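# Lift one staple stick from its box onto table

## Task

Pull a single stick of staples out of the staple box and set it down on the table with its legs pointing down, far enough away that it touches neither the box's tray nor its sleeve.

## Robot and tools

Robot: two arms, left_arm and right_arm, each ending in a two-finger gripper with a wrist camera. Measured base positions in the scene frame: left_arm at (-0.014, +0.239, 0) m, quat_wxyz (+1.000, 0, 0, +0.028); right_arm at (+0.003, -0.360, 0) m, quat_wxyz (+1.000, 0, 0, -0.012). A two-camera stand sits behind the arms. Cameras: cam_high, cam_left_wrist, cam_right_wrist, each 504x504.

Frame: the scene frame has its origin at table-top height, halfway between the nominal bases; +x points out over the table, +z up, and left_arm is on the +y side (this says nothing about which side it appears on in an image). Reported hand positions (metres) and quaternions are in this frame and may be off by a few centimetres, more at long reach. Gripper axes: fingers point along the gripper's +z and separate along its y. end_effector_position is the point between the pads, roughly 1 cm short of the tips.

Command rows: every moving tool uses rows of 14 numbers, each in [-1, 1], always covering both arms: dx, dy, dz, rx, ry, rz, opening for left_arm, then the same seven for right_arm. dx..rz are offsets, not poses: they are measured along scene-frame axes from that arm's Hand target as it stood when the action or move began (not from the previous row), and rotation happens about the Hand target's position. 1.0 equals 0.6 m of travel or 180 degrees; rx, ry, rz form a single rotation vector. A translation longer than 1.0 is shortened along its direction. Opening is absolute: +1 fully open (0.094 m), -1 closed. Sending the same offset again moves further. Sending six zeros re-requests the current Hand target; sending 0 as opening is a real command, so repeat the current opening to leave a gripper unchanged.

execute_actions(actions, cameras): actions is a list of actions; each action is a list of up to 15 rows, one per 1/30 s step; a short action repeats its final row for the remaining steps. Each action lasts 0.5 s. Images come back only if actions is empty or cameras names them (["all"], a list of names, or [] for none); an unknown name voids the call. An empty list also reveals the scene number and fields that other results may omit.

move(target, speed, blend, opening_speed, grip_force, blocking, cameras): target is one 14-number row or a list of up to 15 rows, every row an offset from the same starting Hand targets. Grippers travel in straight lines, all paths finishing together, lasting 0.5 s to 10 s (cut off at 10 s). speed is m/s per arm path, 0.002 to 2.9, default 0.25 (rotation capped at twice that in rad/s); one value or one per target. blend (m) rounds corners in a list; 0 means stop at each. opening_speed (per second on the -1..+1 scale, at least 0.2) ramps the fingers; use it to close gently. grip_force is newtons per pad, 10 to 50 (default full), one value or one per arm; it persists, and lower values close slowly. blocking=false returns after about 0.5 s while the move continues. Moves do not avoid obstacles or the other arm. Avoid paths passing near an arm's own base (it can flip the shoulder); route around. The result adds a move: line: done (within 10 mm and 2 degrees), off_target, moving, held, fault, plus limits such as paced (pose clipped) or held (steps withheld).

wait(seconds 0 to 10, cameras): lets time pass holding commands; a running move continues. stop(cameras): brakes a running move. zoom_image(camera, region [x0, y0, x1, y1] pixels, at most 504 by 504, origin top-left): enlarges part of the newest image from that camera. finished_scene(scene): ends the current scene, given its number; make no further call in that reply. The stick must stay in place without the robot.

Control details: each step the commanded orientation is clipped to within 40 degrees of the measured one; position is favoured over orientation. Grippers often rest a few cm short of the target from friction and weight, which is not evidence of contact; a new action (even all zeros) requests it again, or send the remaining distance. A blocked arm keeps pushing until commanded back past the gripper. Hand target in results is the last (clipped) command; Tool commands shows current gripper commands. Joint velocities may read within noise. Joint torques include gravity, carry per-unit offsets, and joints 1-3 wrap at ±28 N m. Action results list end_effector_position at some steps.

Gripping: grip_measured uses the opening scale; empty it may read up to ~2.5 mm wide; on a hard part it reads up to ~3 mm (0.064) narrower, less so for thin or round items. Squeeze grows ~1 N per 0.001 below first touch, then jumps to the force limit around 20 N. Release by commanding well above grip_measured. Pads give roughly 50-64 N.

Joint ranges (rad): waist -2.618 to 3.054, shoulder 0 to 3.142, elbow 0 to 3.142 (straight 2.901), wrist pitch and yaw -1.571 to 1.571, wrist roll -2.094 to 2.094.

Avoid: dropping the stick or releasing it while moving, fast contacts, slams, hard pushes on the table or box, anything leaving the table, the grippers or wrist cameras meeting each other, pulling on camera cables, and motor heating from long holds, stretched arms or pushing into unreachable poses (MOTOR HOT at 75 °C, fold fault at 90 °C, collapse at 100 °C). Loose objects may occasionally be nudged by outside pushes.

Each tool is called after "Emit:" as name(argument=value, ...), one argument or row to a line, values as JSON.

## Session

Emit:
execute_actions(
  actions=[],
  cameras=["cam_high"],
)

Emit:
zoom_image(
  camera="cam_high",
  region=[130, 180, 330, 380],
)

Scene clock: 0.00 s.
left_arm: end_effector_position=(+0.3564, +0.2671, +0.1584) grip_measured=+1.000 end_effector_quat_wxyz=(+0.714, -0.058, +0.697, +0.028) | right_arm: end_effector_position=(+0.3814, -0.3582, +0.1255) grip_measured=+1.000 end_effector_quat_wxyz=(+0.662, +0.017, +0.750, -0.006)
Joint positions: left_arm=[-0.029 1.559 0.176 1.405 -0.096 -0.041 0.094] | right_arm=[0.053 1.564 0.214 1.225 0.061 0.022 0.094]
Joint velocities: within noise
Joint torques (N m): no reading
Motor temperatures (°C): left_arm=[22 23 27 24 22 22 23] | right_arm=[23 22 29 24 24 22 24]
Heat: left arm: 27 °C; right arm: 29 °C.
Hand target: left_arm +0.3576, +0.2672, +0.1659; +0.722, -0.058, +0.688, +0.028 | right_arm +0.3832, -0.3582, +0.1320; +0.669, +0.017, +0.743, -0.005
Tool commands: left_gripper/opening=+1.0 right_gripper/opening=+1.0
Images, in order (width x height): cam_high 504x504.

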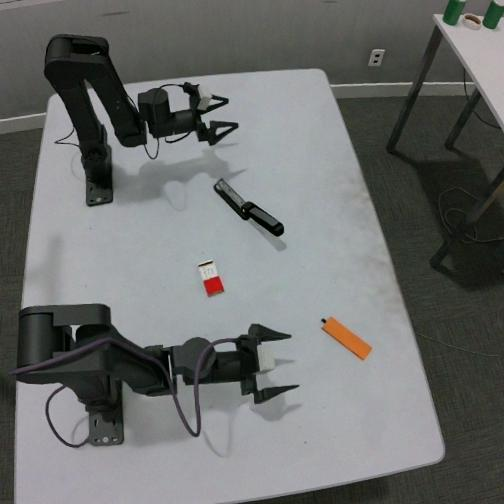

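Scaled by 2.520 from the camera's 504x504 image, which has a finer 720x720 frame.

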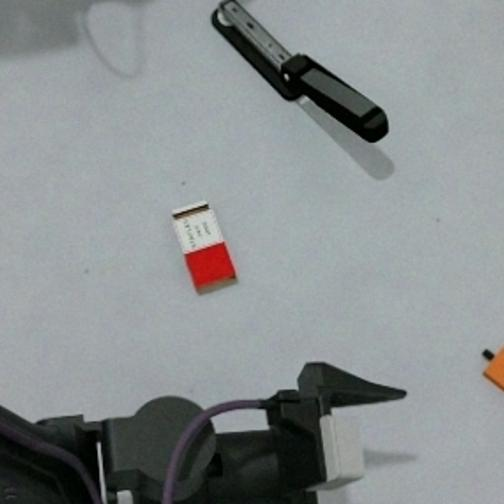

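Emit:
move(
  target=[-0.2118,-0.4498,-0.1098,0.1224,0.1555,-0.4434,0.1, -0.2075,0.3835,-0.02,0.3371,0.4352,-0.3007,0.2],
  speed=0.35,
  cameras=["cam_left_wrist","cam_right_wrist"],
)

Scene clock: 6.10 s.
left_arm: end_effector_position=(+0.2272, +0.0042, +0.0903) grip_measured=+0.102 end_effector_quat_wxyz=(+0.393, +0.517, +0.701, -0.295) | right_arm: end_effector_position=(+0.2545, -0.1275, +0.1171) grip_measured=+0.202 end_effector_quat_wxyz=(-0.068, +0.595, +0.799, +0.055)
Joint positions: left_arm=[-0.475 1.328 0.484 0.097 0.705 0.532 0.052] | right_arm=[0.68 1.77 1.479 -1.21 -0.161 1.942 0.056]
Joint torques (N m): left_arm=[-0.49 -2.63 7.5 1.34 0.54 0.13] | right_arm=[-0.95 -7.42 7.98 0.39 -0.11 0.13]
Heat: left arm: 27 °C; right arm: 29 °C.
Hand target: left_arm +0.2305, -0.0027, +0.1000; +0.398, +0.524, +0.689, -0.303 | right_arm +0.2588, -0.1281, +0.1202; -0.070, +0.603, +0.793, +0.053
Off the commanded pose: left_arm 0.012 m, 2 deg | right_arm 0.005 m, 1 deg.
move: off_target (left_arm)
Images, in order (width x height): cam_left_wrist 504x504, cam_right_wrist 504x504.

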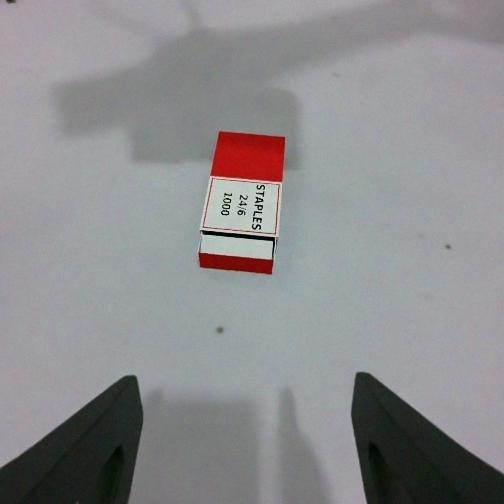

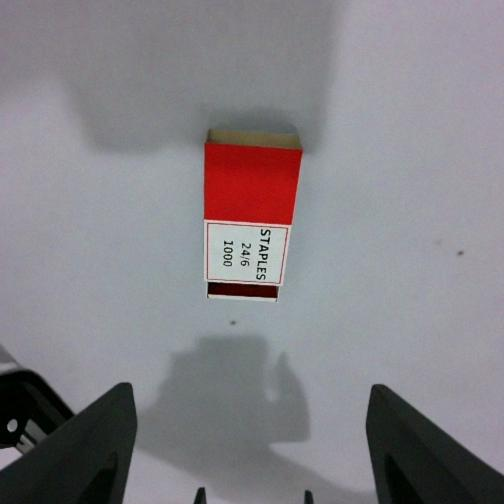

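Emit:
move(
  target=[0.0485,-0.0887,-0.0933,0,0,-0.0306,0.1, -0.0038,-0.0145,-0.1903,0,0,-0.0194,0.2],
  speed=0.12,
  cameras=["cam_left_wrist","cam_right_wrist"],
)

Scene clock: 9.97 s.
left_arm: end_effector_position=(+0.2538, -0.0468, +0.0366) grip_measured=+0.102 end_effector_quat_wxyz=(+0.369, +0.550, +0.679, -0.316) | right_arm: end_effector_position=(+0.2563, -0.1348, +0.0115) grip_measured=+0.202 end_effector_quat_wxyz=(-0.067, +0.621, +0.779, +0.060)
Joint positions: left_arm=[-0.572 1.754 0.615 0.371 0.708 0.535 0.052] | right_arm=[0.66 1.849 1.143 -0.783 -0.161 1.99 0.056]
Joint torques (N m): left_arm=[-0.46 -4.44 6.26 1.62 0.54 0.04] | right_arm=[-0.4 -7.82 4.57 0.74 -0.09 0.12]
Heat: left arm: 28 °C; right arm: 30 °C.
Hand target: left_arm +0.2595, -0.0559, +0.0439; +0.382, +0.557, +0.663, -0.322 | right_arm +0.2564, -0.1368, +0.0059; -0.068, +0.627, +0.774, +0.055
Off the commanded pose: left_arm 0.013 m, 3 deg | right_arm 0.006 m, 1 deg.
move: off_target (left_arm)
Images, in order (width x height): cam_left_wrist 504x504, cam_right_wrist 504x504.

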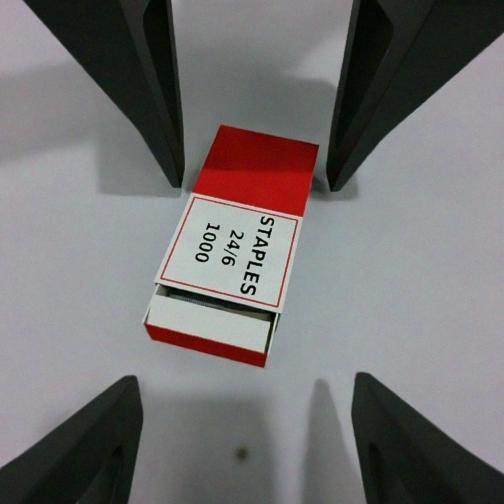

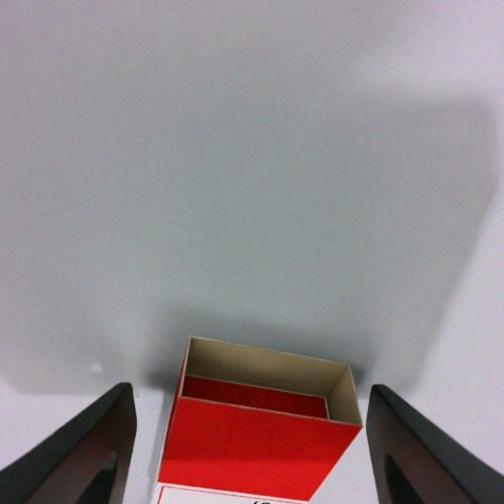

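Emit:
move(
  target=[0,0,0,0,0,0,0.1, 0,0,0,0,0,0,-0.35],
  grip_force=[20,20],
  cameras=["cam_left_wrist","cam_right_wrist"],
)

Scene clock: 13.23 s.
left_arm: end_effector_position=(+0.2538, -0.0468, +0.0367) grip_measured=+0.102 end_effector_quat_wxyz=(+0.369, +0.550, +0.679, -0.316) | right_arm: end_effector_position=(+0.2565, -0.1347, +0.0116) grip_measured=-0.179 end_effector_quat_wxyz=(-0.067, +0.621, +0.779, +0.060)
Joint positions: left_arm=[-0.572 1.754 0.615 0.371 0.708 0.535 0.052] | right_arm=[0.66 1.849 1.143 -0.782 -0.161 1.99 0.039]
Joint torques (N m): left_arm=[-0.47 -4.46 6.13 1.63 0.5 0.07] | right_arm=[-0.4 -7.82 4.59 0.73 -0.09 0.11]
Heat: left arm: 28 °C; right arm: 30 °C.
Hand target: left_arm +0.2595, -0.0559, +0.0439; +0.382, +0.557, +0.663, -0.322 | right_arm +0.2564, -0.1368, +0.0059; -0.068, +0.627, +0.774, +0.055
Off the commanded pose: left_arm 0.013 m, 3 deg | right_arm 0.006 m, 1 deg.
grip_force (N): 20, 20
move: off_target (left_arm)
Images, in order (width x height): cam_left_wrist 504x504, cam_right_wrist 504x504.

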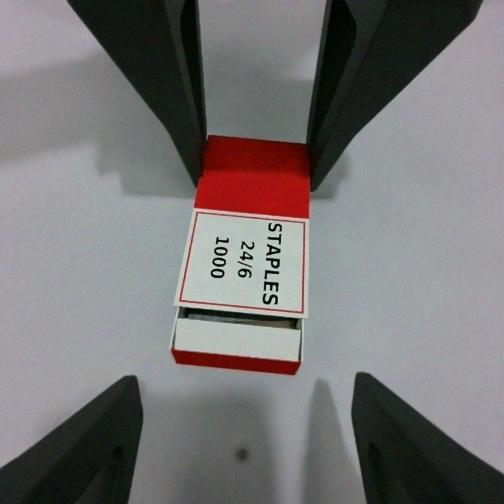

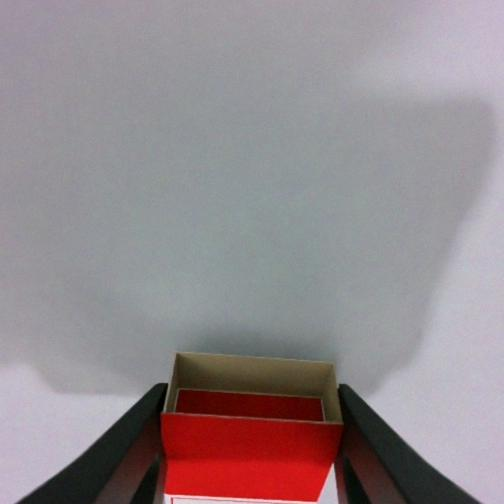

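Emit:
move(
  target=[0.0133,-0.0327,-0.0390,0,0,-0.0289,0.1, 0,0,0,0,0,0,-0.35],
  speed=0.06,
  cameras=["cam_left_wrist"],
)

Scene clock: 15.47 s.
left_arm: end_effector_position=(+0.2663, -0.0694, +0.0210) grip_measured=+0.102 end_effector_quat_wxyz=(+0.367, +0.582, +0.645, -0.332) | right_arm: end_effector_position=(+0.2570, -0.1344, +0.0116) grip_measured=-0.180 end_effector_quat_wxyz=(-0.067, +0.621, +0.778, +0.061)
Joint positions: left_arm=[-0.585 1.915 0.73 0.399 0.768 0.608 0.052] | right_arm=[0.66 1.849 1.143 -0.78 -0.161 1.991 0.039]
Joint torques (N m): left_arm=[-0.5 -4.98 5.57 1.39 0.48 0.09] | right_arm=[-0.36 -7.82 4.62 0.71 -0.1 0.11]
Heat: left arm: 28 °C; right arm: 30 °C.
Hand target: left_arm +0.2677, -0.0755, +0.0207; +0.368, +0.586, +0.637, -0.339 | right_arm +0.2564, -0.1368, +0.0059; -0.068, +0.627, +0.774, +0.055
Off the commanded pose: left_arm 0.006 m, 1 deg | right_arm 0.006 m, 1 deg.
grip_force (N): 20, 20
move: done
Images, in order (width x height): cam_left_wrist 504x504.

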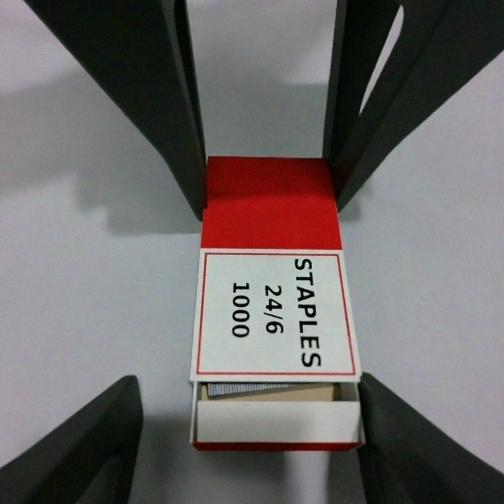

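Emit:
move(
  target=[-0.0160,-0.0017,-0.0083,0,0,0,0.1, 0,0,0,0,0,0,-0.35],
  speed=0.06,
  cameras=["cam_left_wrist"],
)

Scene clock: 17.47 s.
left_arm: end_effector_position=(+0.2638, -0.0772, +0.0255) grip_measured=+0.102 end_effector_quat_wxyz=(+0.376, +0.587, +0.634, -0.335) | right_arm: end_effector_position=(+0.2570, -0.1344, +0.0116) grip_measured=-0.180 end_effector_quat_wxyz=(-0.067, +0.621, +0.778, +0.061)
Joint positions: left_arm=[-0.605 1.915 0.73 0.43 0.768 0.598 0.052] | right_arm=[0.66 1.849 1.143 -0.78 -0.161 1.991 0.039]
Joint torques (N m): left_arm=[-0.57 -4.97 2.84 1.57 0.33 -0.03] | right_arm=[-0.36 -7.83 4.6 0.71 -0.1 0.11]
Heat: left arm: 28 °C; right arm: 30 °C.
Hand target: left_arm +0.2580, -0.0767, +0.0158; +0.368, +0.586, +0.637, -0.339 | right_arm +0.2564, -0.1368, +0.0059; -0.068, +0.627, +0.774, +0.055
Off the commanded pose: left_arm 0.011 m, 1 deg | right_arm 0.006 m, 1 deg.
grip_force (N): 20, 20
move: off_target (left_arm)
Images, in order (width x height): cam_left_wrist 504x504.

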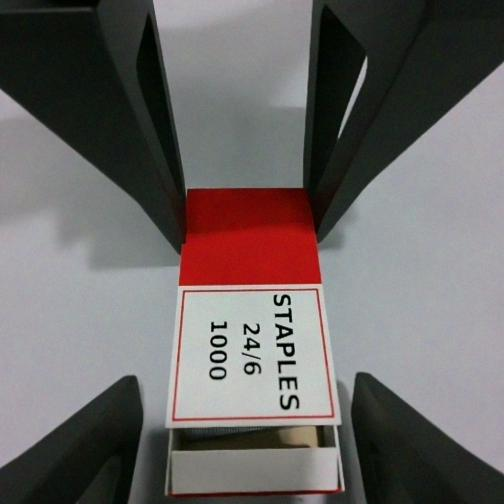

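Emit:
move(
  target=[-0.0028,0.0178,-0.0105,0,0,0,0.1, 0,0,0,0,0,0,-0.35],
  speed=0.06,
  cameras=["cam_left_wrist"],
)

Scene clock: 19.33 s.
left_arm: end_effector_position=(+0.2611, -0.0705, +0.0200) grip_measured=+0.102 end_effector_quat_wxyz=(+0.379, +0.588, +0.632, -0.333) | right_arm: end_effector_position=(+0.2570, -0.1344, +0.0116) grip_measured=-0.180 end_effector_quat_wxyz=(-0.067, +0.621, +0.778, +0.061)
Joint positions: left_arm=[-0.591 1.921 0.698 0.465 0.777 0.615 0.052] | right_arm=[0.66 1.849 1.143 -0.78 -0.161 1.991 0.039]
Joint torques (N m): left_arm=[0.65 -4.93 2.85 1.43 0.45 -0.03] | right_arm=[-0.35 -7.82 4.6 0.71 -0.09 0.11]
Heat: left arm: 28 °C; right arm: 30 °C.
Hand target: left_arm +0.2563, -0.0659, +0.0093; +0.368, +0.586, +0.637, -0.339 | right_arm +0.2564, -0.1368, +0.0059; -0.068, +0.627, +0.774, +0.055
Off the commanded pose: left_arm 0.012 m, 2 deg | right_arm 0.006 m, 1 deg.
grip_force (N): 20, 20
move: off_target (left_arm)
Images, in order (width x height): cam_left_wrist 504x504.

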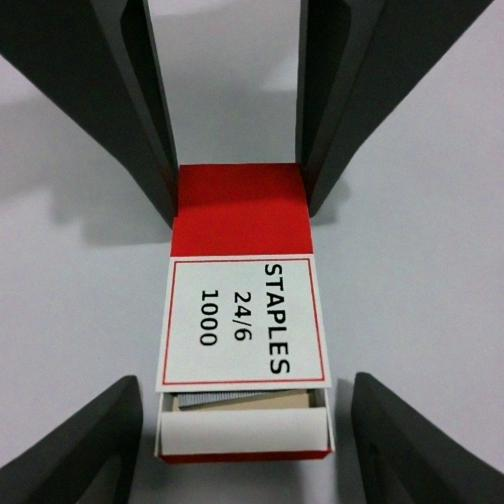

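Emit:
move(
  target=[
    [-0.0003,0.0040,-0.0045,0,0,0,0.1, 0,0,0,0,0,0,-0.35],
    [-0.0003,0.0040,-0.0045,0,0,0,-0.5, 0,0,0,0,0,0,-0.35],
  ],
  speed=0.05,
  grip_force=[22,20],
  cameras=["cam_left_wrist"],
)

Scene clock: 21.93 s.
left_arm: end_effector_position=(+0.2617, -0.0690, +0.0198) grip_measured=-0.213 end_effector_quat_wxyz=(+0.384, +0.589, +0.627, -0.334) | right_arm: end_effector_position=(+0.2578, -0.1339, +0.0117) grip_measured=-0.180 end_effector_quat_wxyz=(-0.066, +0.622, +0.778, +0.063)
Joint positions: left_arm=[-0.584 1.926 0.692 0.482 0.788 0.623 0.037] | right_arm=[0.66 1.849 1.143 -0.776 -0.16 1.993 0.039]
Joint torques (N m): left_arm=[0.46 -4.86 2.71 1.35 0.36 0.05] | right_arm=[-0.36 -7.83 4.6 0.68 -0.09 0.09]
Heat: left arm: 28 °C; right arm: 30 °C.
Hand target: left_arm +0.2561, -0.0635, +0.0067; +0.368, +0.586, +0.637, -0.339 | right_arm +0.2565, -0.1369, +0.0059; -0.068, +0.627, +0.774, +0.055
Off the commanded pose: left_arm 0.015 m, 2 deg | right_arm 0.007 m, 1 deg.
grip_force (N): 22, 20
move: off_target (left_arm); target 2's new opening was sent with left_arm's hand 0.015 m and 2 deg from that target
Images, in order (width x height): cam_left_wrist 504x504.

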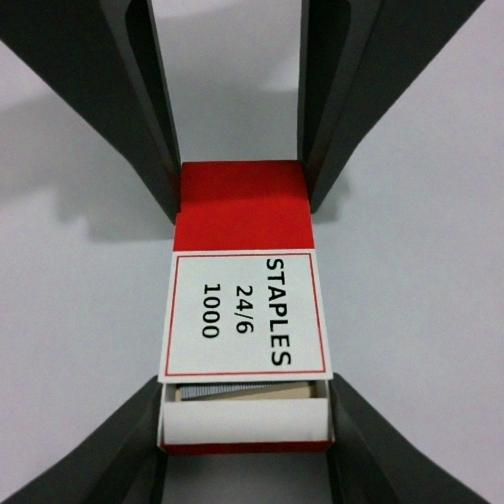

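Emit:
move(
  target=[-0.0080,0.0913,0.0167,0,0,0,-0.5, 0.0106,-0.0573,0,0,0,0,-0.35],
  speed=0.05,
  cameras=["cam_left_wrist"],
)

Scene clock: 24.20 s.
left_arm: end_effector_position=(+0.2626, -0.0302, +0.0285) grip_measured=-0.213 end_effector_quat_wxyz=(+0.405, +0.596, +0.607, -0.336) | right_arm: end_effector_position=(+0.2584, -0.1047, +0.0170) grip_measured=-0.180 end_effector_quat_wxyz=(-0.152, +0.597, +0.775, +0.137)
Joint positions: left_arm=[-0.454 1.864 0.629 0.429 0.902 0.768 0.037] | right_arm=[0.62 1.849 1.109 -0.656 -0.376 1.943 0.039]
Joint torques (N m): left_arm=[3.22 -8.55 1.54 0.21 0.37 0.37] | right_arm=[-5.59 -11.9 3.04 -0.46 1.9 -0.38]
Heat: left arm: 28 °C; right arm: 30 °C.
Hand target: left_arm +0.2514, -0.0087, +0.0168; +0.368, +0.586, +0.637, -0.339 | right_arm +0.2628, -0.1713, +0.0058; -0.068, +0.627, +0.774, +0.055
Off the commanded pose: left_arm 0.027 m, 6 deg | right_arm 0.068 m, 14 deg.
grip_force (N): 22, 20
move: off_target (left_arm, right_arm)
Images, in order (width x height): cam_left_wrist 504x504.

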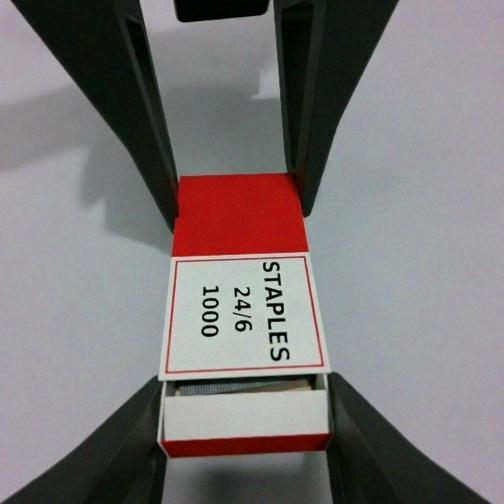

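Emit:
move(
  target=[
    [0.0187,-0.0358,0.0050,0,0,0,-0.5, -0.0073,0.1110,0.010,0,0,0,-0.35],
    [0.0187,-0.0358,0.0050,0,0,0,0.0, -0.0073,0.1110,0.010,0,0,0,-0.35],
    [0.0170,-0.0190,0.0060,0,0,0,0.0, -0.0073,0.1110,0.010,0,0,0,-0.35],
  ],
  speed=[0.06,0.06,0.03],
  opening_speed=1.0,
  cameras=["cam_left_wrist","cam_right_wrist"],
)

Scene clock: 28.27 s.
left_arm: end_effector_position=(+0.2619, -0.0225, +0.0190) grip_measured=-0.002 end_effector_quat_wxyz=(+0.375, +0.590, +0.632, -0.335) | right_arm: end_effector_position=(+0.2569, -0.1039, +0.0124) grip_measured=-0.184 end_effector_quat_wxyz=(-0.075, +0.624, +0.775, +0.066)
Joint positions: left_arm=[-0.442 1.864 0.65 0.323 0.881 0.784 0.047] | right_arm=[0.723 1.906 1.219 -0.782 -0.172 2.064 0.038]
Joint torques (N m): left_arm=[0.73 -6.71 4.21 0.78 0.46 0.04] | right_arm=[0.44 -8.13 7.31 0.39 0.08 0.09]
Heat: left arm: 28 °C; right arm: 30 °C.
Hand target: left_arm +0.2615, -0.0201, +0.0203; +0.368, +0.586, +0.637, -0.339 | right_arm +0.2585, -0.1046, +0.0119; -0.068, +0.627, +0.774, +0.055
Off the commanded pose: left_arm 0.003 m, 1 deg | right_arm 0.002 m, 2 deg.
grip_force (N): 22, 20
move: done
Images, in order (width x height): cam_left_wrist 504x504, cam_right_wrist 504x504.

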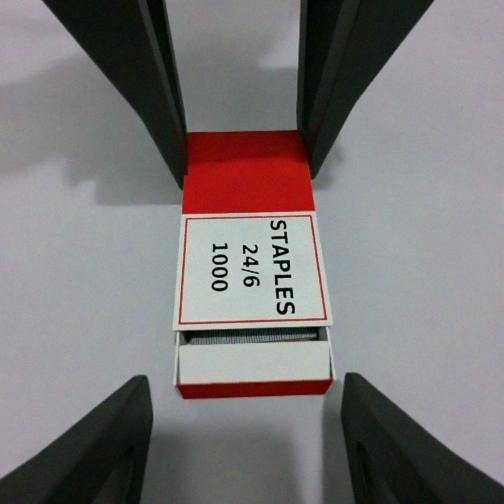

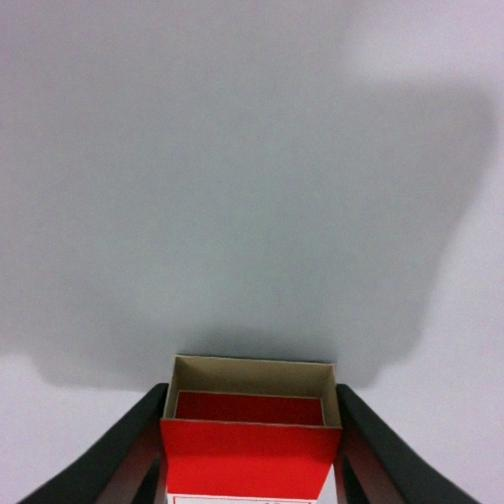

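Emit:
move(
  target=[0.0019,-0.0210,-0.0040,0,0,0,0.0, 0,0,0,0,0,0,-0.35],
  speed=0.05,
  cameras=["cam_left_wrist"],
)

Scene clock: 29.63 s.
left_arm: end_effector_position=(+0.2582, -0.0290, +0.0195) grip_measured=-0.002 end_effector_quat_wxyz=(+0.370, +0.587, +0.635, -0.341) | right_arm: end_effector_position=(+0.2569, -0.1039, +0.0124) grip_measured=-0.184 end_effector_quat_wxyz=(-0.075, +0.624, +0.775, +0.066)
Joint positions: left_arm=[-0.465 1.864 0.65 0.334 0.874 0.749 0.047] | right_arm=[0.723 1.906 1.219 -0.782 -0.172 2.064 0.038]
Joint torques (N m): left_arm=[-0.75 -4.79 5.24 1.17 0.28 -0.04] | right_arm=[0.44 -8.1 7.32 0.39 0.08 0.1]
Heat: left arm: 28 °C; right arm: 30 °C.
Hand target: left_arm +0.2627, -0.0327, +0.0179; +0.368, +0.586, +0.637, -0.339 | right_arm +0.2585, -0.1046, +0.0119; -0.068, +0.627, +0.774, +0.055
Off the commanded pose: left_arm 0.006 m, 0 deg | right_arm 0.002 m, 2 deg.
grip_force (N): 22, 20
move: done
Images, in order (width x height): cam_left_wrist 504x504.

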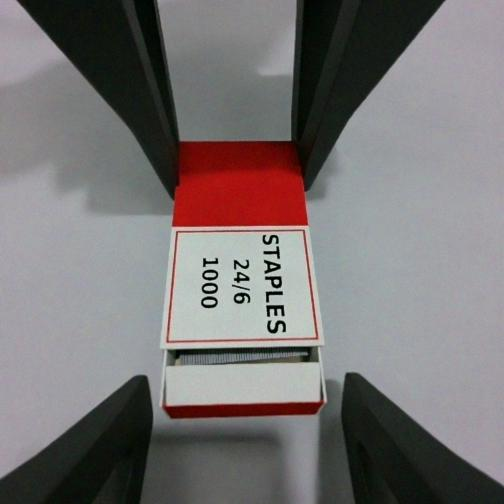

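Emit:
move(
  target=[
    [0.0005,-0.0058,-0.0010,0,0,0,0.0, 0,0,0,0,0,0,-0.35],
    [0.0005,-0.0058,-0.0010,0,0,0,-0.5, 0,0,0,0,0,0,-0.35],
  ],
  speed=0.05,
  cameras=["cam_left_wrist"],
)

Scene clock: 31.67 s.
left_arm: end_effector_position=(+0.2591, -0.0319, +0.0197) grip_measured=-0.216 end_effector_quat_wxyz=(+0.370, +0.586, +0.637, -0.337) | right_arm: end_effector_position=(+0.2569, -0.1039, +0.0124) grip_measured=-0.184 end_effector_quat_wxyz=(-0.075, +0.624, +0.775, +0.066)
Joint positions: left_arm=[-0.476 1.864 0.654 0.341 0.859 0.735 0.037] | right_arm=[0.723 1.906 1.219 -0.782 -0.172 2.064 0.038]
Joint torques (N m): left_arm=[-0.69 -4.4 5.39 1.25 0.36 -0.06] | right_arm=[0.46 -8.13 7.3 0.39 0.09 0.1]
Heat: left arm: 28 °C; right arm: 30 °C.
Hand target: left_arm +0.2630, -0.0362, +0.0174; +0.368, +0.586, +0.637, -0.339 | right_arm +0.2585, -0.1046, +0.0119; -0.068, +0.627, +0.774, +0.055
Off the commanded pose: left_arm 0.006 m, 0 deg | right_arm 0.002 m, 2 deg.
grip_force (N): 22, 20
move: done
Images, in order (width x height): cam_left_wrist 504x504.

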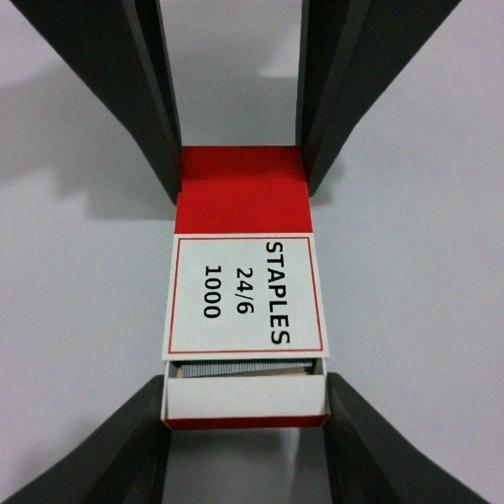

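Emit:
move(
  target=[-0.0080,0.0830,0.0040,0,0,0,-0.5, 0.0106,-0.0573,0,0,0,0,-0.35],
  speed=0.05,
  cameras=["cam_left_wrist","cam_right_wrist"],
)

Scene clock: 33.47 s.
left_arm: end_effector_position=(+0.2660, +0.0063, +0.0183) grip_measured=-0.217 end_effector_quat_wxyz=(+0.380, +0.590, +0.630, -0.334) | right_arm: end_effector_position=(+0.2663, -0.1087, +0.0108) grip_measured=-0.186 end_effector_quat_wxyz=(-0.102, +0.615, +0.777, +0.089)
Joint positions: left_arm=[-0.338 1.852 0.647 0.219 0.945 0.916 0.037] | right_arm=[0.661 1.904 1.196 -0.74 -0.244 1.993 0.038]
Joint torques (N m): left_arm=[1.32 -8.34 2.74 0.38 0.52 0.27] | right_arm=[-2.33 -12.25 3.67 0.04 0.74 -0.11]
Heat: left arm: 28 °C; right arm: 30 °C.
Hand target: left_arm +0.2582, +0.0136, +0.0197; +0.368, +0.586, +0.637, -0.339 | right_arm +0.2648, -0.1391, +0.0119; -0.068, +0.627, +0.774, +0.055
Off the commanded pose: left_arm 0.011 m, 2 deg | right_arm 0.030 m, 6 deg.
grip_force (N): 22, 20
move: off_target (left_arm, right_arm)
Images, in order (width x height): cam_left_wrist 504x504, cam_right_wrist 504x504.

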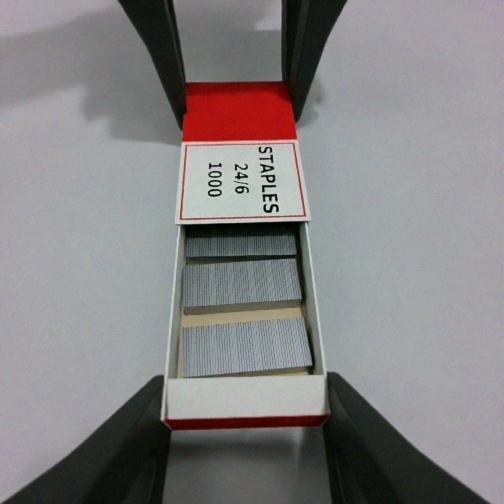

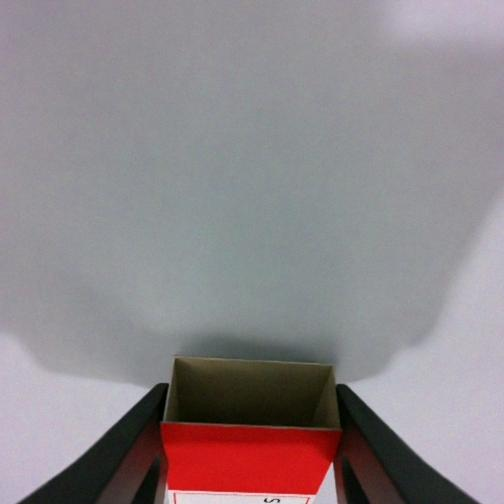

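Emit:
move(
  target=[-0.0015, 0.0166, 0, 0, 0, 0, -0.5, 0.015, -0.08, 0, 0, 0, 0, -0.35],
  speed=0.05,
  cameras=["all"],
)

Scene clock: 37.27 s.
left_arm: end_effector_position=(+0.2636, +0.0195, +0.0179) grip_measured=-0.217 end_effector_quat_wxyz=(+0.376, +0.590, +0.631, -0.335) | right_arm: end_effector_position=(+0.2788, -0.1731, +0.0108) grip_measured=-0.200 end_effector_quat_wxyz=(-0.083, +0.624, +0.773, +0.073)
Joint positions: left_arm=[-0.294 1.839 0.647 0.142 0.968 0.987 0.037] | right_arm=[0.501 1.842 1.124 -0.785 -0.211 1.843 0.038]
Joint torques (N m): left_arm=[0.61 -7.82 2.73 0.58 0.5 0.08] | right_arm=[-0.75 -10.82 3.7 0.32 0.32 -0.06]
Heat: left arm: 27 °C; right arm: 30 °C.
Hand target: left_arm +0.2573, +0.0236, +0.0197; +0.368, +0.586, +0.637, -0.339 | right_arm +0.2738, -0.1870, +0.0120; -0.068, +0.627, +0.774, +0.055
Off the commanded pose: left_arm 0.008 m, 1 deg | right_arm 0.015 m, 3 deg.
grip_force (N): 22, 20
move: off_target (right_arm)

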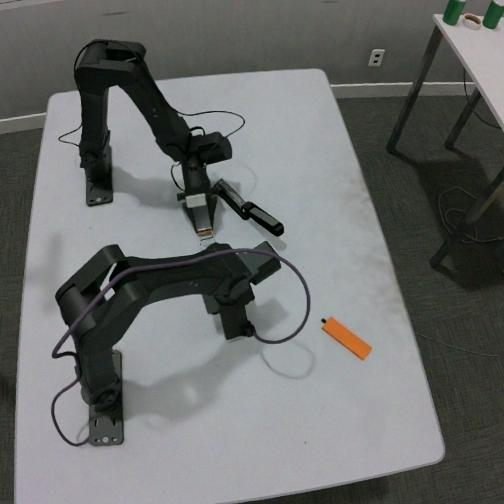

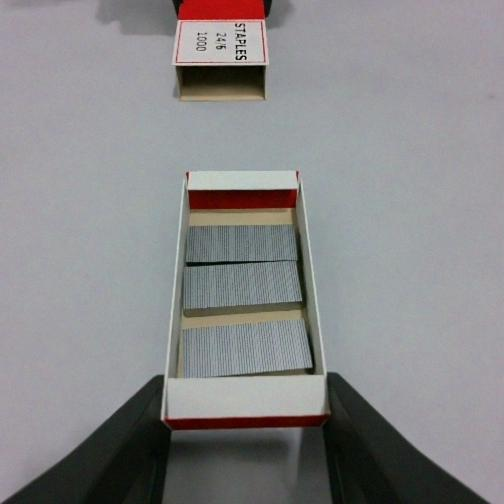

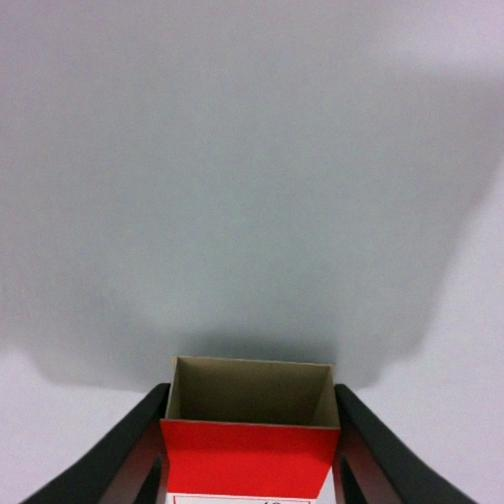

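Emit:
move(
  target=[
    [0.0105, -0.0068, 0, 0, 0, 0, 0.1, 0.0083, 0.0232, 0, 0, 0, 0, 0.2],
    [0.0013, 0.0942, 0.0575, 0, 0, 0, 0.1, 0.0083, 0.0232, 0.15, 0, 0, 0, 0.2],
    [-0.0955, 0.227, 0.267, 0, 0, 0, 0.1, -0.0313, 0.285, 0.14, -0.0341, -0.0516, 0.4933, 0.2],
  ],
  speed=[0.1, 0.15, 0.4],
  blend=[0, 0.02, 0],
  opening_speed=0.9,
  cameras=["all"],
)

Scene clock: 48.47 s.
left_arm: end_effector_position=(+0.1981, +0.1582, +0.1671) grip_measured=+0.098 end_effector_quat_wxyz=(+0.356, +0.580, +0.645, -0.348) | right_arm: end_effector_position=(+0.2523, -0.0182, +0.0970) grip_measured=+0.198 end_effector_quat_wxyz=(-0.003, -0.091, +0.996, +0.006)
Joint positions: left_arm=[0.293 1.501 1.018 -1.535 0.977 2.055 0.052] | right_arm=[0.955 2.176 1.982 -1.372 -0.012 0.749 0.056]
Joint torques (N m): left_arm=[0.53 -6.08 6.17 -0.87 0.55 0.1] | right_arm=[0.35 -10.55 7.82 0.36 0.13 -0.04]
Heat: left arm: 27 °C; right arm: 30 °C.
Hand target: left_arm +0.2000, +0.1598, +0.1799; +0.368, +0.586, +0.637, -0.339 | right_arm +0.2551, -0.0160, +0.0959; +0.000, -0.096, +0.995, +0.000
Off the commanded pose: left_arm 0.013 m, 2 deg | right_arm 0.004 m, 1 deg.
joint sent to its limit (left arm) — joint 4 (wrist pitch), lower limit. The joint targets still meet the commanded pose.
grip_force (N): 22, 20
move: off_target (left_arm)

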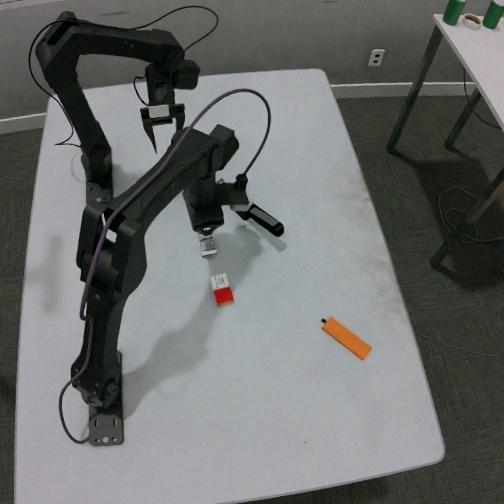

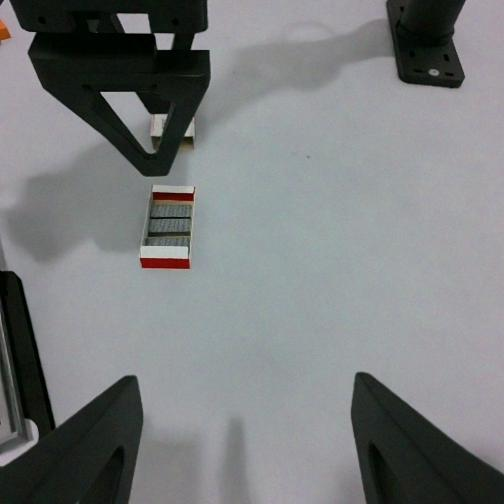

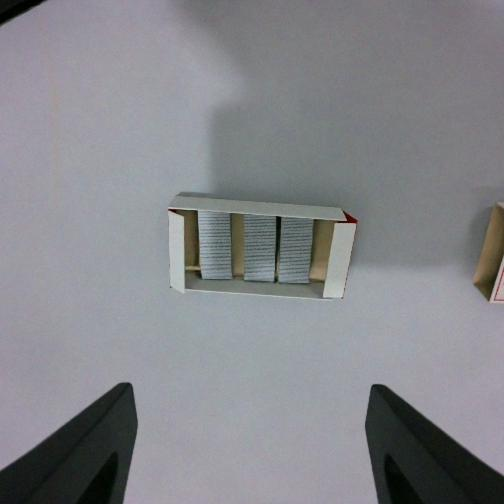

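Emit:
zoom_image(
  camera="cam_right_wrist",
  region=[150, 180, 370, 310],
)

Scaled by 2.291 from the camera's 504x504 image, which has a finer 720x720 frame.

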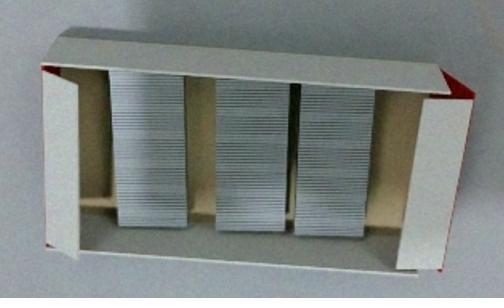

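Emit:
move(
  target=[-0.003, -0.0027, -0.021, 0, 0, 0, 0.1, -0.0013, 0.026, -0.1198, 0, 0, -0.009, -0.64],
  speed=0.15,
  cameras=["cam_right_wrist"],
)

Scene clock: 55.47 s.
left_arm: end_effector_position=(+0.1985, +0.1583, +0.1669) grip_measured=+0.098 end_effector_quat_wxyz=(+0.360, +0.586, +0.639, -0.344) | right_arm: end_effector_position=(+0.2530, -0.0030, +0.0290) grip_measured=-0.638 end_effector_quat_wxyz=(-0.006, -0.084, +0.996, +0.002)
Joint positions: left_arm=[0.293 1.501 1.018 -1.532 0.977 2.072 0.052] | right_arm=[0.975 2.264 1.856 -1.168 -0.011 0.785 0.017]
Joint torques (N m): left_arm=[0.57 -4.9 3.33 -0.52 0.6 0.11] | right_arm=[0.62 -12.11 5.15 0.64 0.11 0.1]
Heat: left arm: 27 °C; right arm: 30 °C.
Hand target: left_arm +0.1982, +0.1582, +0.1673; +0.368, +0.586, +0.637, -0.339 | right_arm +0.2542, -0.0005, +0.0239; +0.000, -0.082, +0.997, +0.000
Off the commanded pose: left_arm 0.000 m, 1 deg | right_arm 0.006 m, 1 deg.
grip_force (N): 22, 20
move: done
Images, in order (width x height): cam_right_wrist 504x504.

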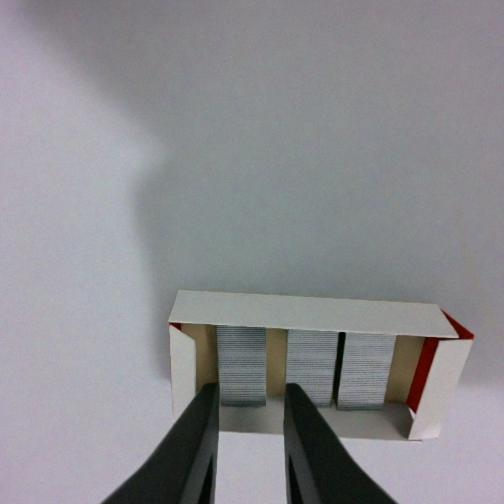

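Emit:
move(
  target=[0, 0, 0, 0, 0, 0, 0.1, -0.0006, 0.0037, -0.0208, 0, 0, 0, -0.65],
  speed=0.08,
  cameras=["cam_right_wrist"],
)

Scene clock: 58.47 s.
left_arm: end_effector_position=(+0.1985, +0.1583, +0.1669) grip_measured=+0.098 end_effector_quat_wxyz=(+0.360, +0.586, +0.639, -0.344) | right_arm: end_effector_position=(+0.2551, +0.0000, +0.0217) grip_measured=-0.648 end_effector_quat_wxyz=(-0.002, -0.082, +0.997, +0.007)
Joint positions: left_arm=[0.293 1.501 1.018 -1.532 0.977 2.072 0.052] | right_arm=[0.975 2.272 1.84 -1.131 -0.011 0.788 0.017]
Joint torques (N m): left_arm=[0.58 -4.78 3.4 -0.51 0.56 0.07] | right_arm=[0.96 -11.37 4.79 0.67 0.11 0.11]
Heat: left arm: 27 °C; right arm: 30 °C.
Hand target: left_arm +0.1982, +0.1582, +0.1673; +0.368, +0.586, +0.637, -0.339 | right_arm +0.2539, +0.0018, +0.0114; +0.000, -0.082, +0.997, +0.000
Off the commanded pose: left_arm 0.001 m, 1 deg | right_arm 0.011 m, 1 deg.
grip_force (N): 22, 20
move: off_target (right_arm)
Images, in order (width x height): cam_right_wrist 504x504.

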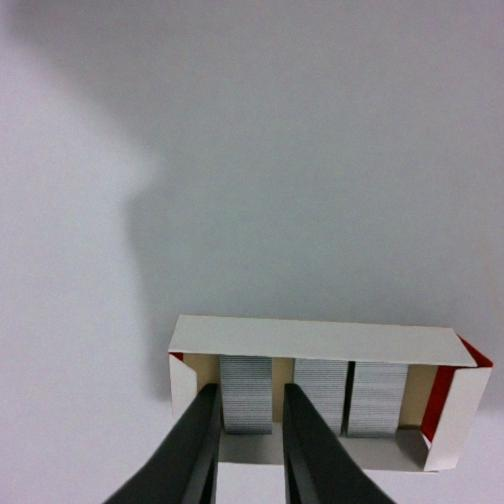

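Emit:
zoom_image(
  camera="cam_right_wrist",
  region=[160, 310, 340, 470],
)

Scaled by 2.800 from the camera's 504x504 image, which has a finer 720x720 frame.

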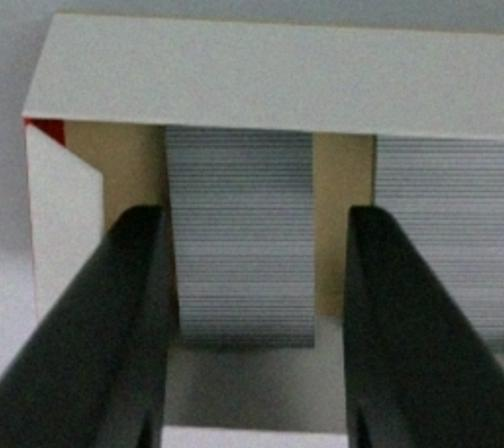

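Emit:
move(
  target=[0, 0, 0, 0, 0, 0, 0.1, -0.0003, 0.0016, -0.0148, 0, 0, 0.008, -0.65],
  speed=0.06,
  cameras=["cam_right_wrist"],
)

Scene clock: 61.40 s.
left_arm: end_effector_position=(+0.1985, +0.1583, +0.1669) grip_measured=+0.098 end_effector_quat_wxyz=(+0.360, +0.586, +0.639, -0.344) | right_arm: end_effector_position=(+0.2550, +0.0024, +0.0143) grip_measured=-0.648 end_effector_quat_wxyz=(+0.000, -0.088, +0.996, +0.008)
Joint positions: left_arm=[0.293 1.501 1.018 -1.532 0.977 2.072 0.052] | right_arm=[0.978 2.281 1.825 -1.103 -0.011 0.78 0.017]
Joint torques (N m): left_arm=[0.55 -4.94 3.25 -0.52 0.57 0.09] | right_arm=[0.8 -11.22 4.66 0.68 0.11 -0.05]
Heat: left arm: 27 °C; right arm: 30 °C.
Hand target: left_arm +0.1982, +0.1582, +0.1673; +0.368, +0.586, +0.637, -0.339 | right_arm +0.2536, +0.0027, +0.0026; +0.000, -0.095, +0.995, +0.000
Off the commanded pose: left_arm 0.001 m, 1 deg | right_arm 0.012 m, 1 deg.
grip_force (N): 22, 20
move: off_target (right_arm)
Images, in order (width x height): cam_right_wrist 504x504.

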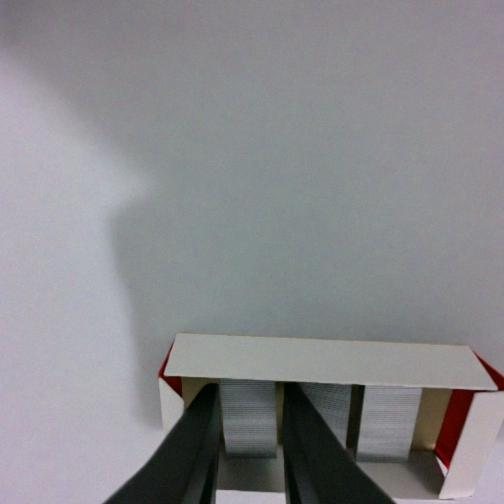

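Emit:
zoom_image(
  camera="cam_right_wrist",
  region=[180, 360, 320, 500],
)

Scaled by 3.600 from the camera's 504x504 image, which has a finer 720x720 frame.

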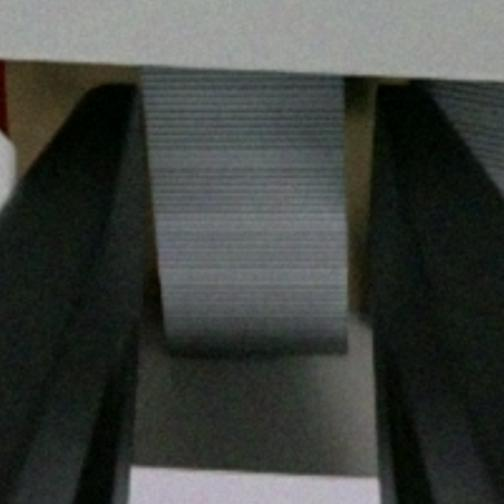

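Emit:
move(
  target=[
    [0, 0, 0, 0, 0, 0, 0.1, -0.0002, 0.001, -0.0125, 0, 0, 0.004, -0.65],
    [0, 0, 0, 0, 0, 0, 0.1, -0.0002, 0.001, -0.0125, 0, 0, 0.004, -0.85],
  ],
  speed=0.05,
  opening_speed=0.3,
  grip_force=15,
  cameras=["cam_right_wrist"],
)

Scene clock: 64.63 s.
left_arm: end_effector_position=(+0.1985, +0.1583, +0.1669) grip_measured=+0.098 end_effector_quat_wxyz=(+0.360, +0.586, +0.639, -0.344) | right_arm: end_effector_position=(+0.2552, +0.0026, +0.0084) grip_measured=-0.701 end_effector_quat_wxyz=(+0.000, -0.093, +0.996, +0.008)
Joint positions: left_arm=[0.293 1.501 1.018 -1.532 0.977 2.072 0.052] | right_arm=[0.978 2.288 1.813 -1.084 -0.011 0.768 0.014]
Joint torques (N m): left_arm=[0.44 -4.85 3.34 -0.51 0.58 0.08] | right_arm=[0.92 -11.08 4.49 0.74 0.11 -0.04]
Heat: left arm: 27 °C; right arm: 30 °C.
Hand target: left_arm +0.1982, +0.1582, +0.1673; +0.368, +0.586, +0.637, -0.339 | right_arm +0.2536, +0.0035, -0.0048; +0.000, -0.101, +0.995, +0.000
Off the commanded pose: left_arm 0.001 m, 1 deg | right_arm 0.013 m, 1 deg.
grip_force (N): 15, 15
move: off_target (right_arm); target 2's new opening was sent with right_arm's hand 0.013 m and 1 deg from that target
Images, in order (width x height): cam_right_wrist 504x504.

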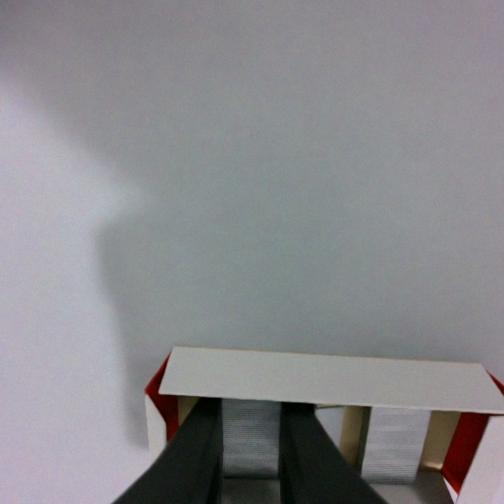

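Emit:
move(
  target=[
    [0, 0, 0, 0, 0, 0, 0.1, 0.0005, 0, 0.1247, 0, 0, 0, -0.85],
    [0, 0, 0, 0, 0, 0, 0.1, -0.2227, -0.1558, 0.0913, 0, 0, 0, -0.85],
  ],
  speed=[0.12, 0.25],
  blend=[0.015, 0],
  cameras=["cam_high", "cam_right_wrist", "cam_left_wrist"],
)

Scene clock: 68.33 s.
left_arm: end_effector_position=(+0.1985, +0.1583, +0.1669) grip_measured=+0.098 end_effector_quat_wxyz=(+0.360, +0.586, +0.639, -0.344) | right_arm: end_effector_position=(+0.1183, -0.0928, +0.0436) grip_measured=-0.701 end_effector_quat_wxyz=(-0.015, -0.103, +0.994, -0.015)
Joint positions: left_arm=[0.293 1.501 1.018 -1.532 0.977 2.072 0.052] | right_arm=[1.175 1.738 1.154 -1.028 -0.01 0.945 0.014]
Joint torques (N m): left_arm=[0.38 -4.82 3.22 -0.52 0.56 0.07] | right_arm=[0.57 -10.89 4.29 0.58 0.11 0.11]
Heat: left arm: 27 °C; right arm: 30 °C.
Hand target: left_arm +0.1982, +0.1582, +0.1673; +0.368, +0.586, +0.637, -0.339 | right_arm +0.1200, -0.0900, +0.0500; +0.000, -0.101, +0.995, +0.000
Off the commanded pose: left_arm 0.001 m, 1 deg | right_arm 0.007 m, 2 deg.
grip_force (N): 15, 15
move: done

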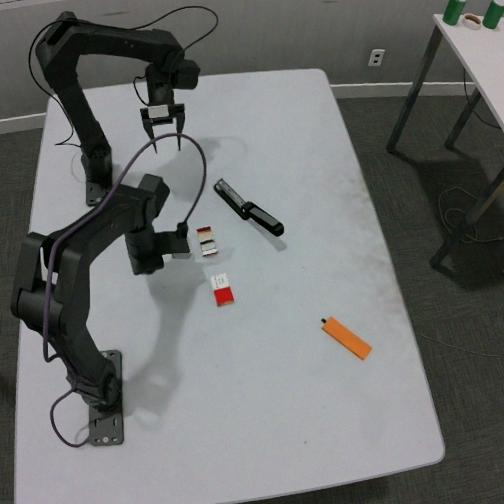

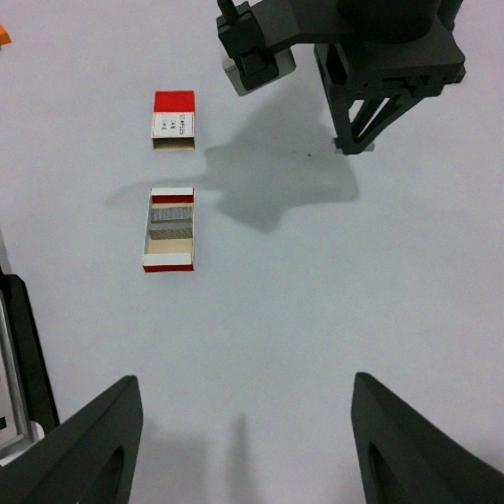

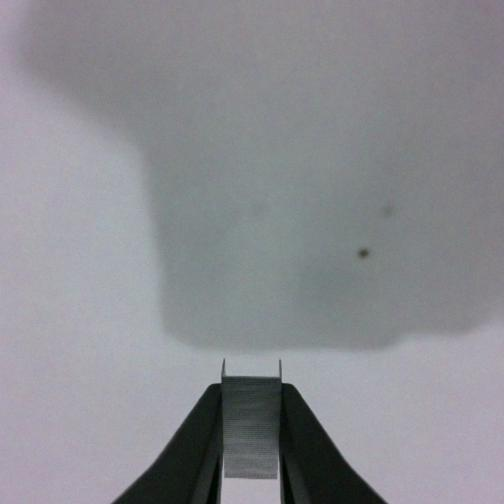

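Emit:
move(
  target=[0, 0, 0, 0, 0, 0, 0.1, 0, 0, -0.046, 0.006, -0.005, 0, -0.85],
  speed=0.1,
  cameras=[],
)

Scene clock: 70.47 s.
left_arm: end_effector_position=(+0.1985, +0.1583, +0.1669) grip_measured=+0.098 end_effector_quat_wxyz=(+0.360, +0.586, +0.639, -0.344) | right_arm: end_effector_position=(+0.1187, -0.0930, +0.0202) grip_measured=-0.701 end_effector_quat_wxyz=(-0.004, -0.101, +0.995, +0.001)
Joint positions: left_arm=[0.293 1.501 1.018 -1.532 0.977 2.072 0.052] | right_arm=[1.175 1.738 1.054 -0.89 -0.008 0.95 0.014]
Joint torques (N m): left_arm=[0.35 -4.82 3.36 -0.52 0.57 0.1] | right_arm=[0.99 -9.03 4.38 0.65 0.16 0.11]
Heat: left arm: 27 °C; right arm: 30 °C.
Hand target: left_arm +0.1982, +0.1582, +0.1673; +0.368, +0.586, +0.637, -0.339 | right_arm +0.1199, -0.0901, +0.0224; +0.009, -0.101, +0.995, +0.008
Off the commanded pose: left_arm 0.001 m, 1 deg | right_arm 0.004 m, 2 deg.
grip_force (N): 15, 15
move: done
No camera images: "cameras" was empty.

Emit:
move(
  target=[
    [0, 0, 0, 0, 0, 0, 0.1, 0, 0, -0.0285, 0, 0, 0, -0.85],
    [0, 0, 0, 0, 0, 0, 0.1, 0, 0, -0.0285, 0, 0, 0, -0.55],
    [0, 0, 0, 0, 0, 0, 0.1, 0, 0, 0.17, 0, 0, 0, -0.55],
  ],
  speed=[0.03, 0.03, 0.15],
  opening_speed=0.4,
  cameras=["cam_right_wrist", "cam_high", "cam_left_wrist"],
)

Scene clock: 75.10 s.
left_arm: end_effector_position=(+0.1985, +0.1583, +0.1669) grip_measured=+0.098 end_effector_quat_wxyz=(+0.360, +0.586, +0.639, -0.344) | right_arm: end_effector_position=(+0.1187, -0.0936, +0.1100) grip_measured=-0.552 end_effector_quat_wxyz=(-0.007, -0.100, +0.995, -0.006)
Joint positions: left_arm=[0.293 1.501 1.018 -1.532 0.977 2.072 0.052] | right_arm=[1.175 1.66 1.336 -1.264 -0.007 0.95 0.021]
Joint torques (N m): left_arm=[0.47 -4.86 3.28 -0.5 0.6 0.1] | right_arm=[0.99 -9.91 7.5 0.31 0.14 0.11]
Heat: left arm: 27 °C; right arm: 30 °C.
Hand target: left_arm +0.1982, +0.1582, +0.1673; +0.368, +0.586, +0.637, -0.339 | right_arm +0.1199, -0.0901, +0.1243; +0.009, -0.101, +0.995, +0.008
Off the commanded pose: left_arm 0.001 m, 1 deg | right_arm 0.015 m, 2 deg.
grip_force (N): 15, 15
move: off_target (right_arm)

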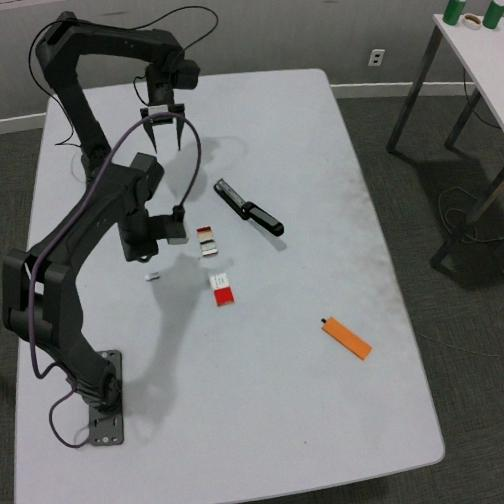

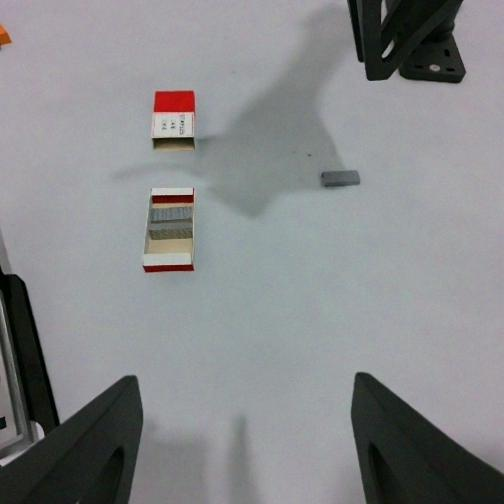

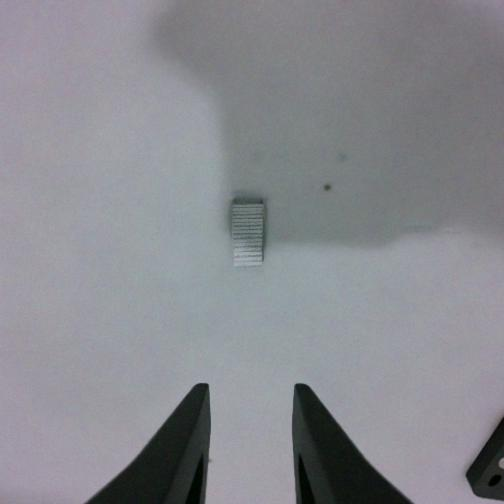

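Emit:
finished_scene(
  scene=2,
)

The scene is finished: the task was done.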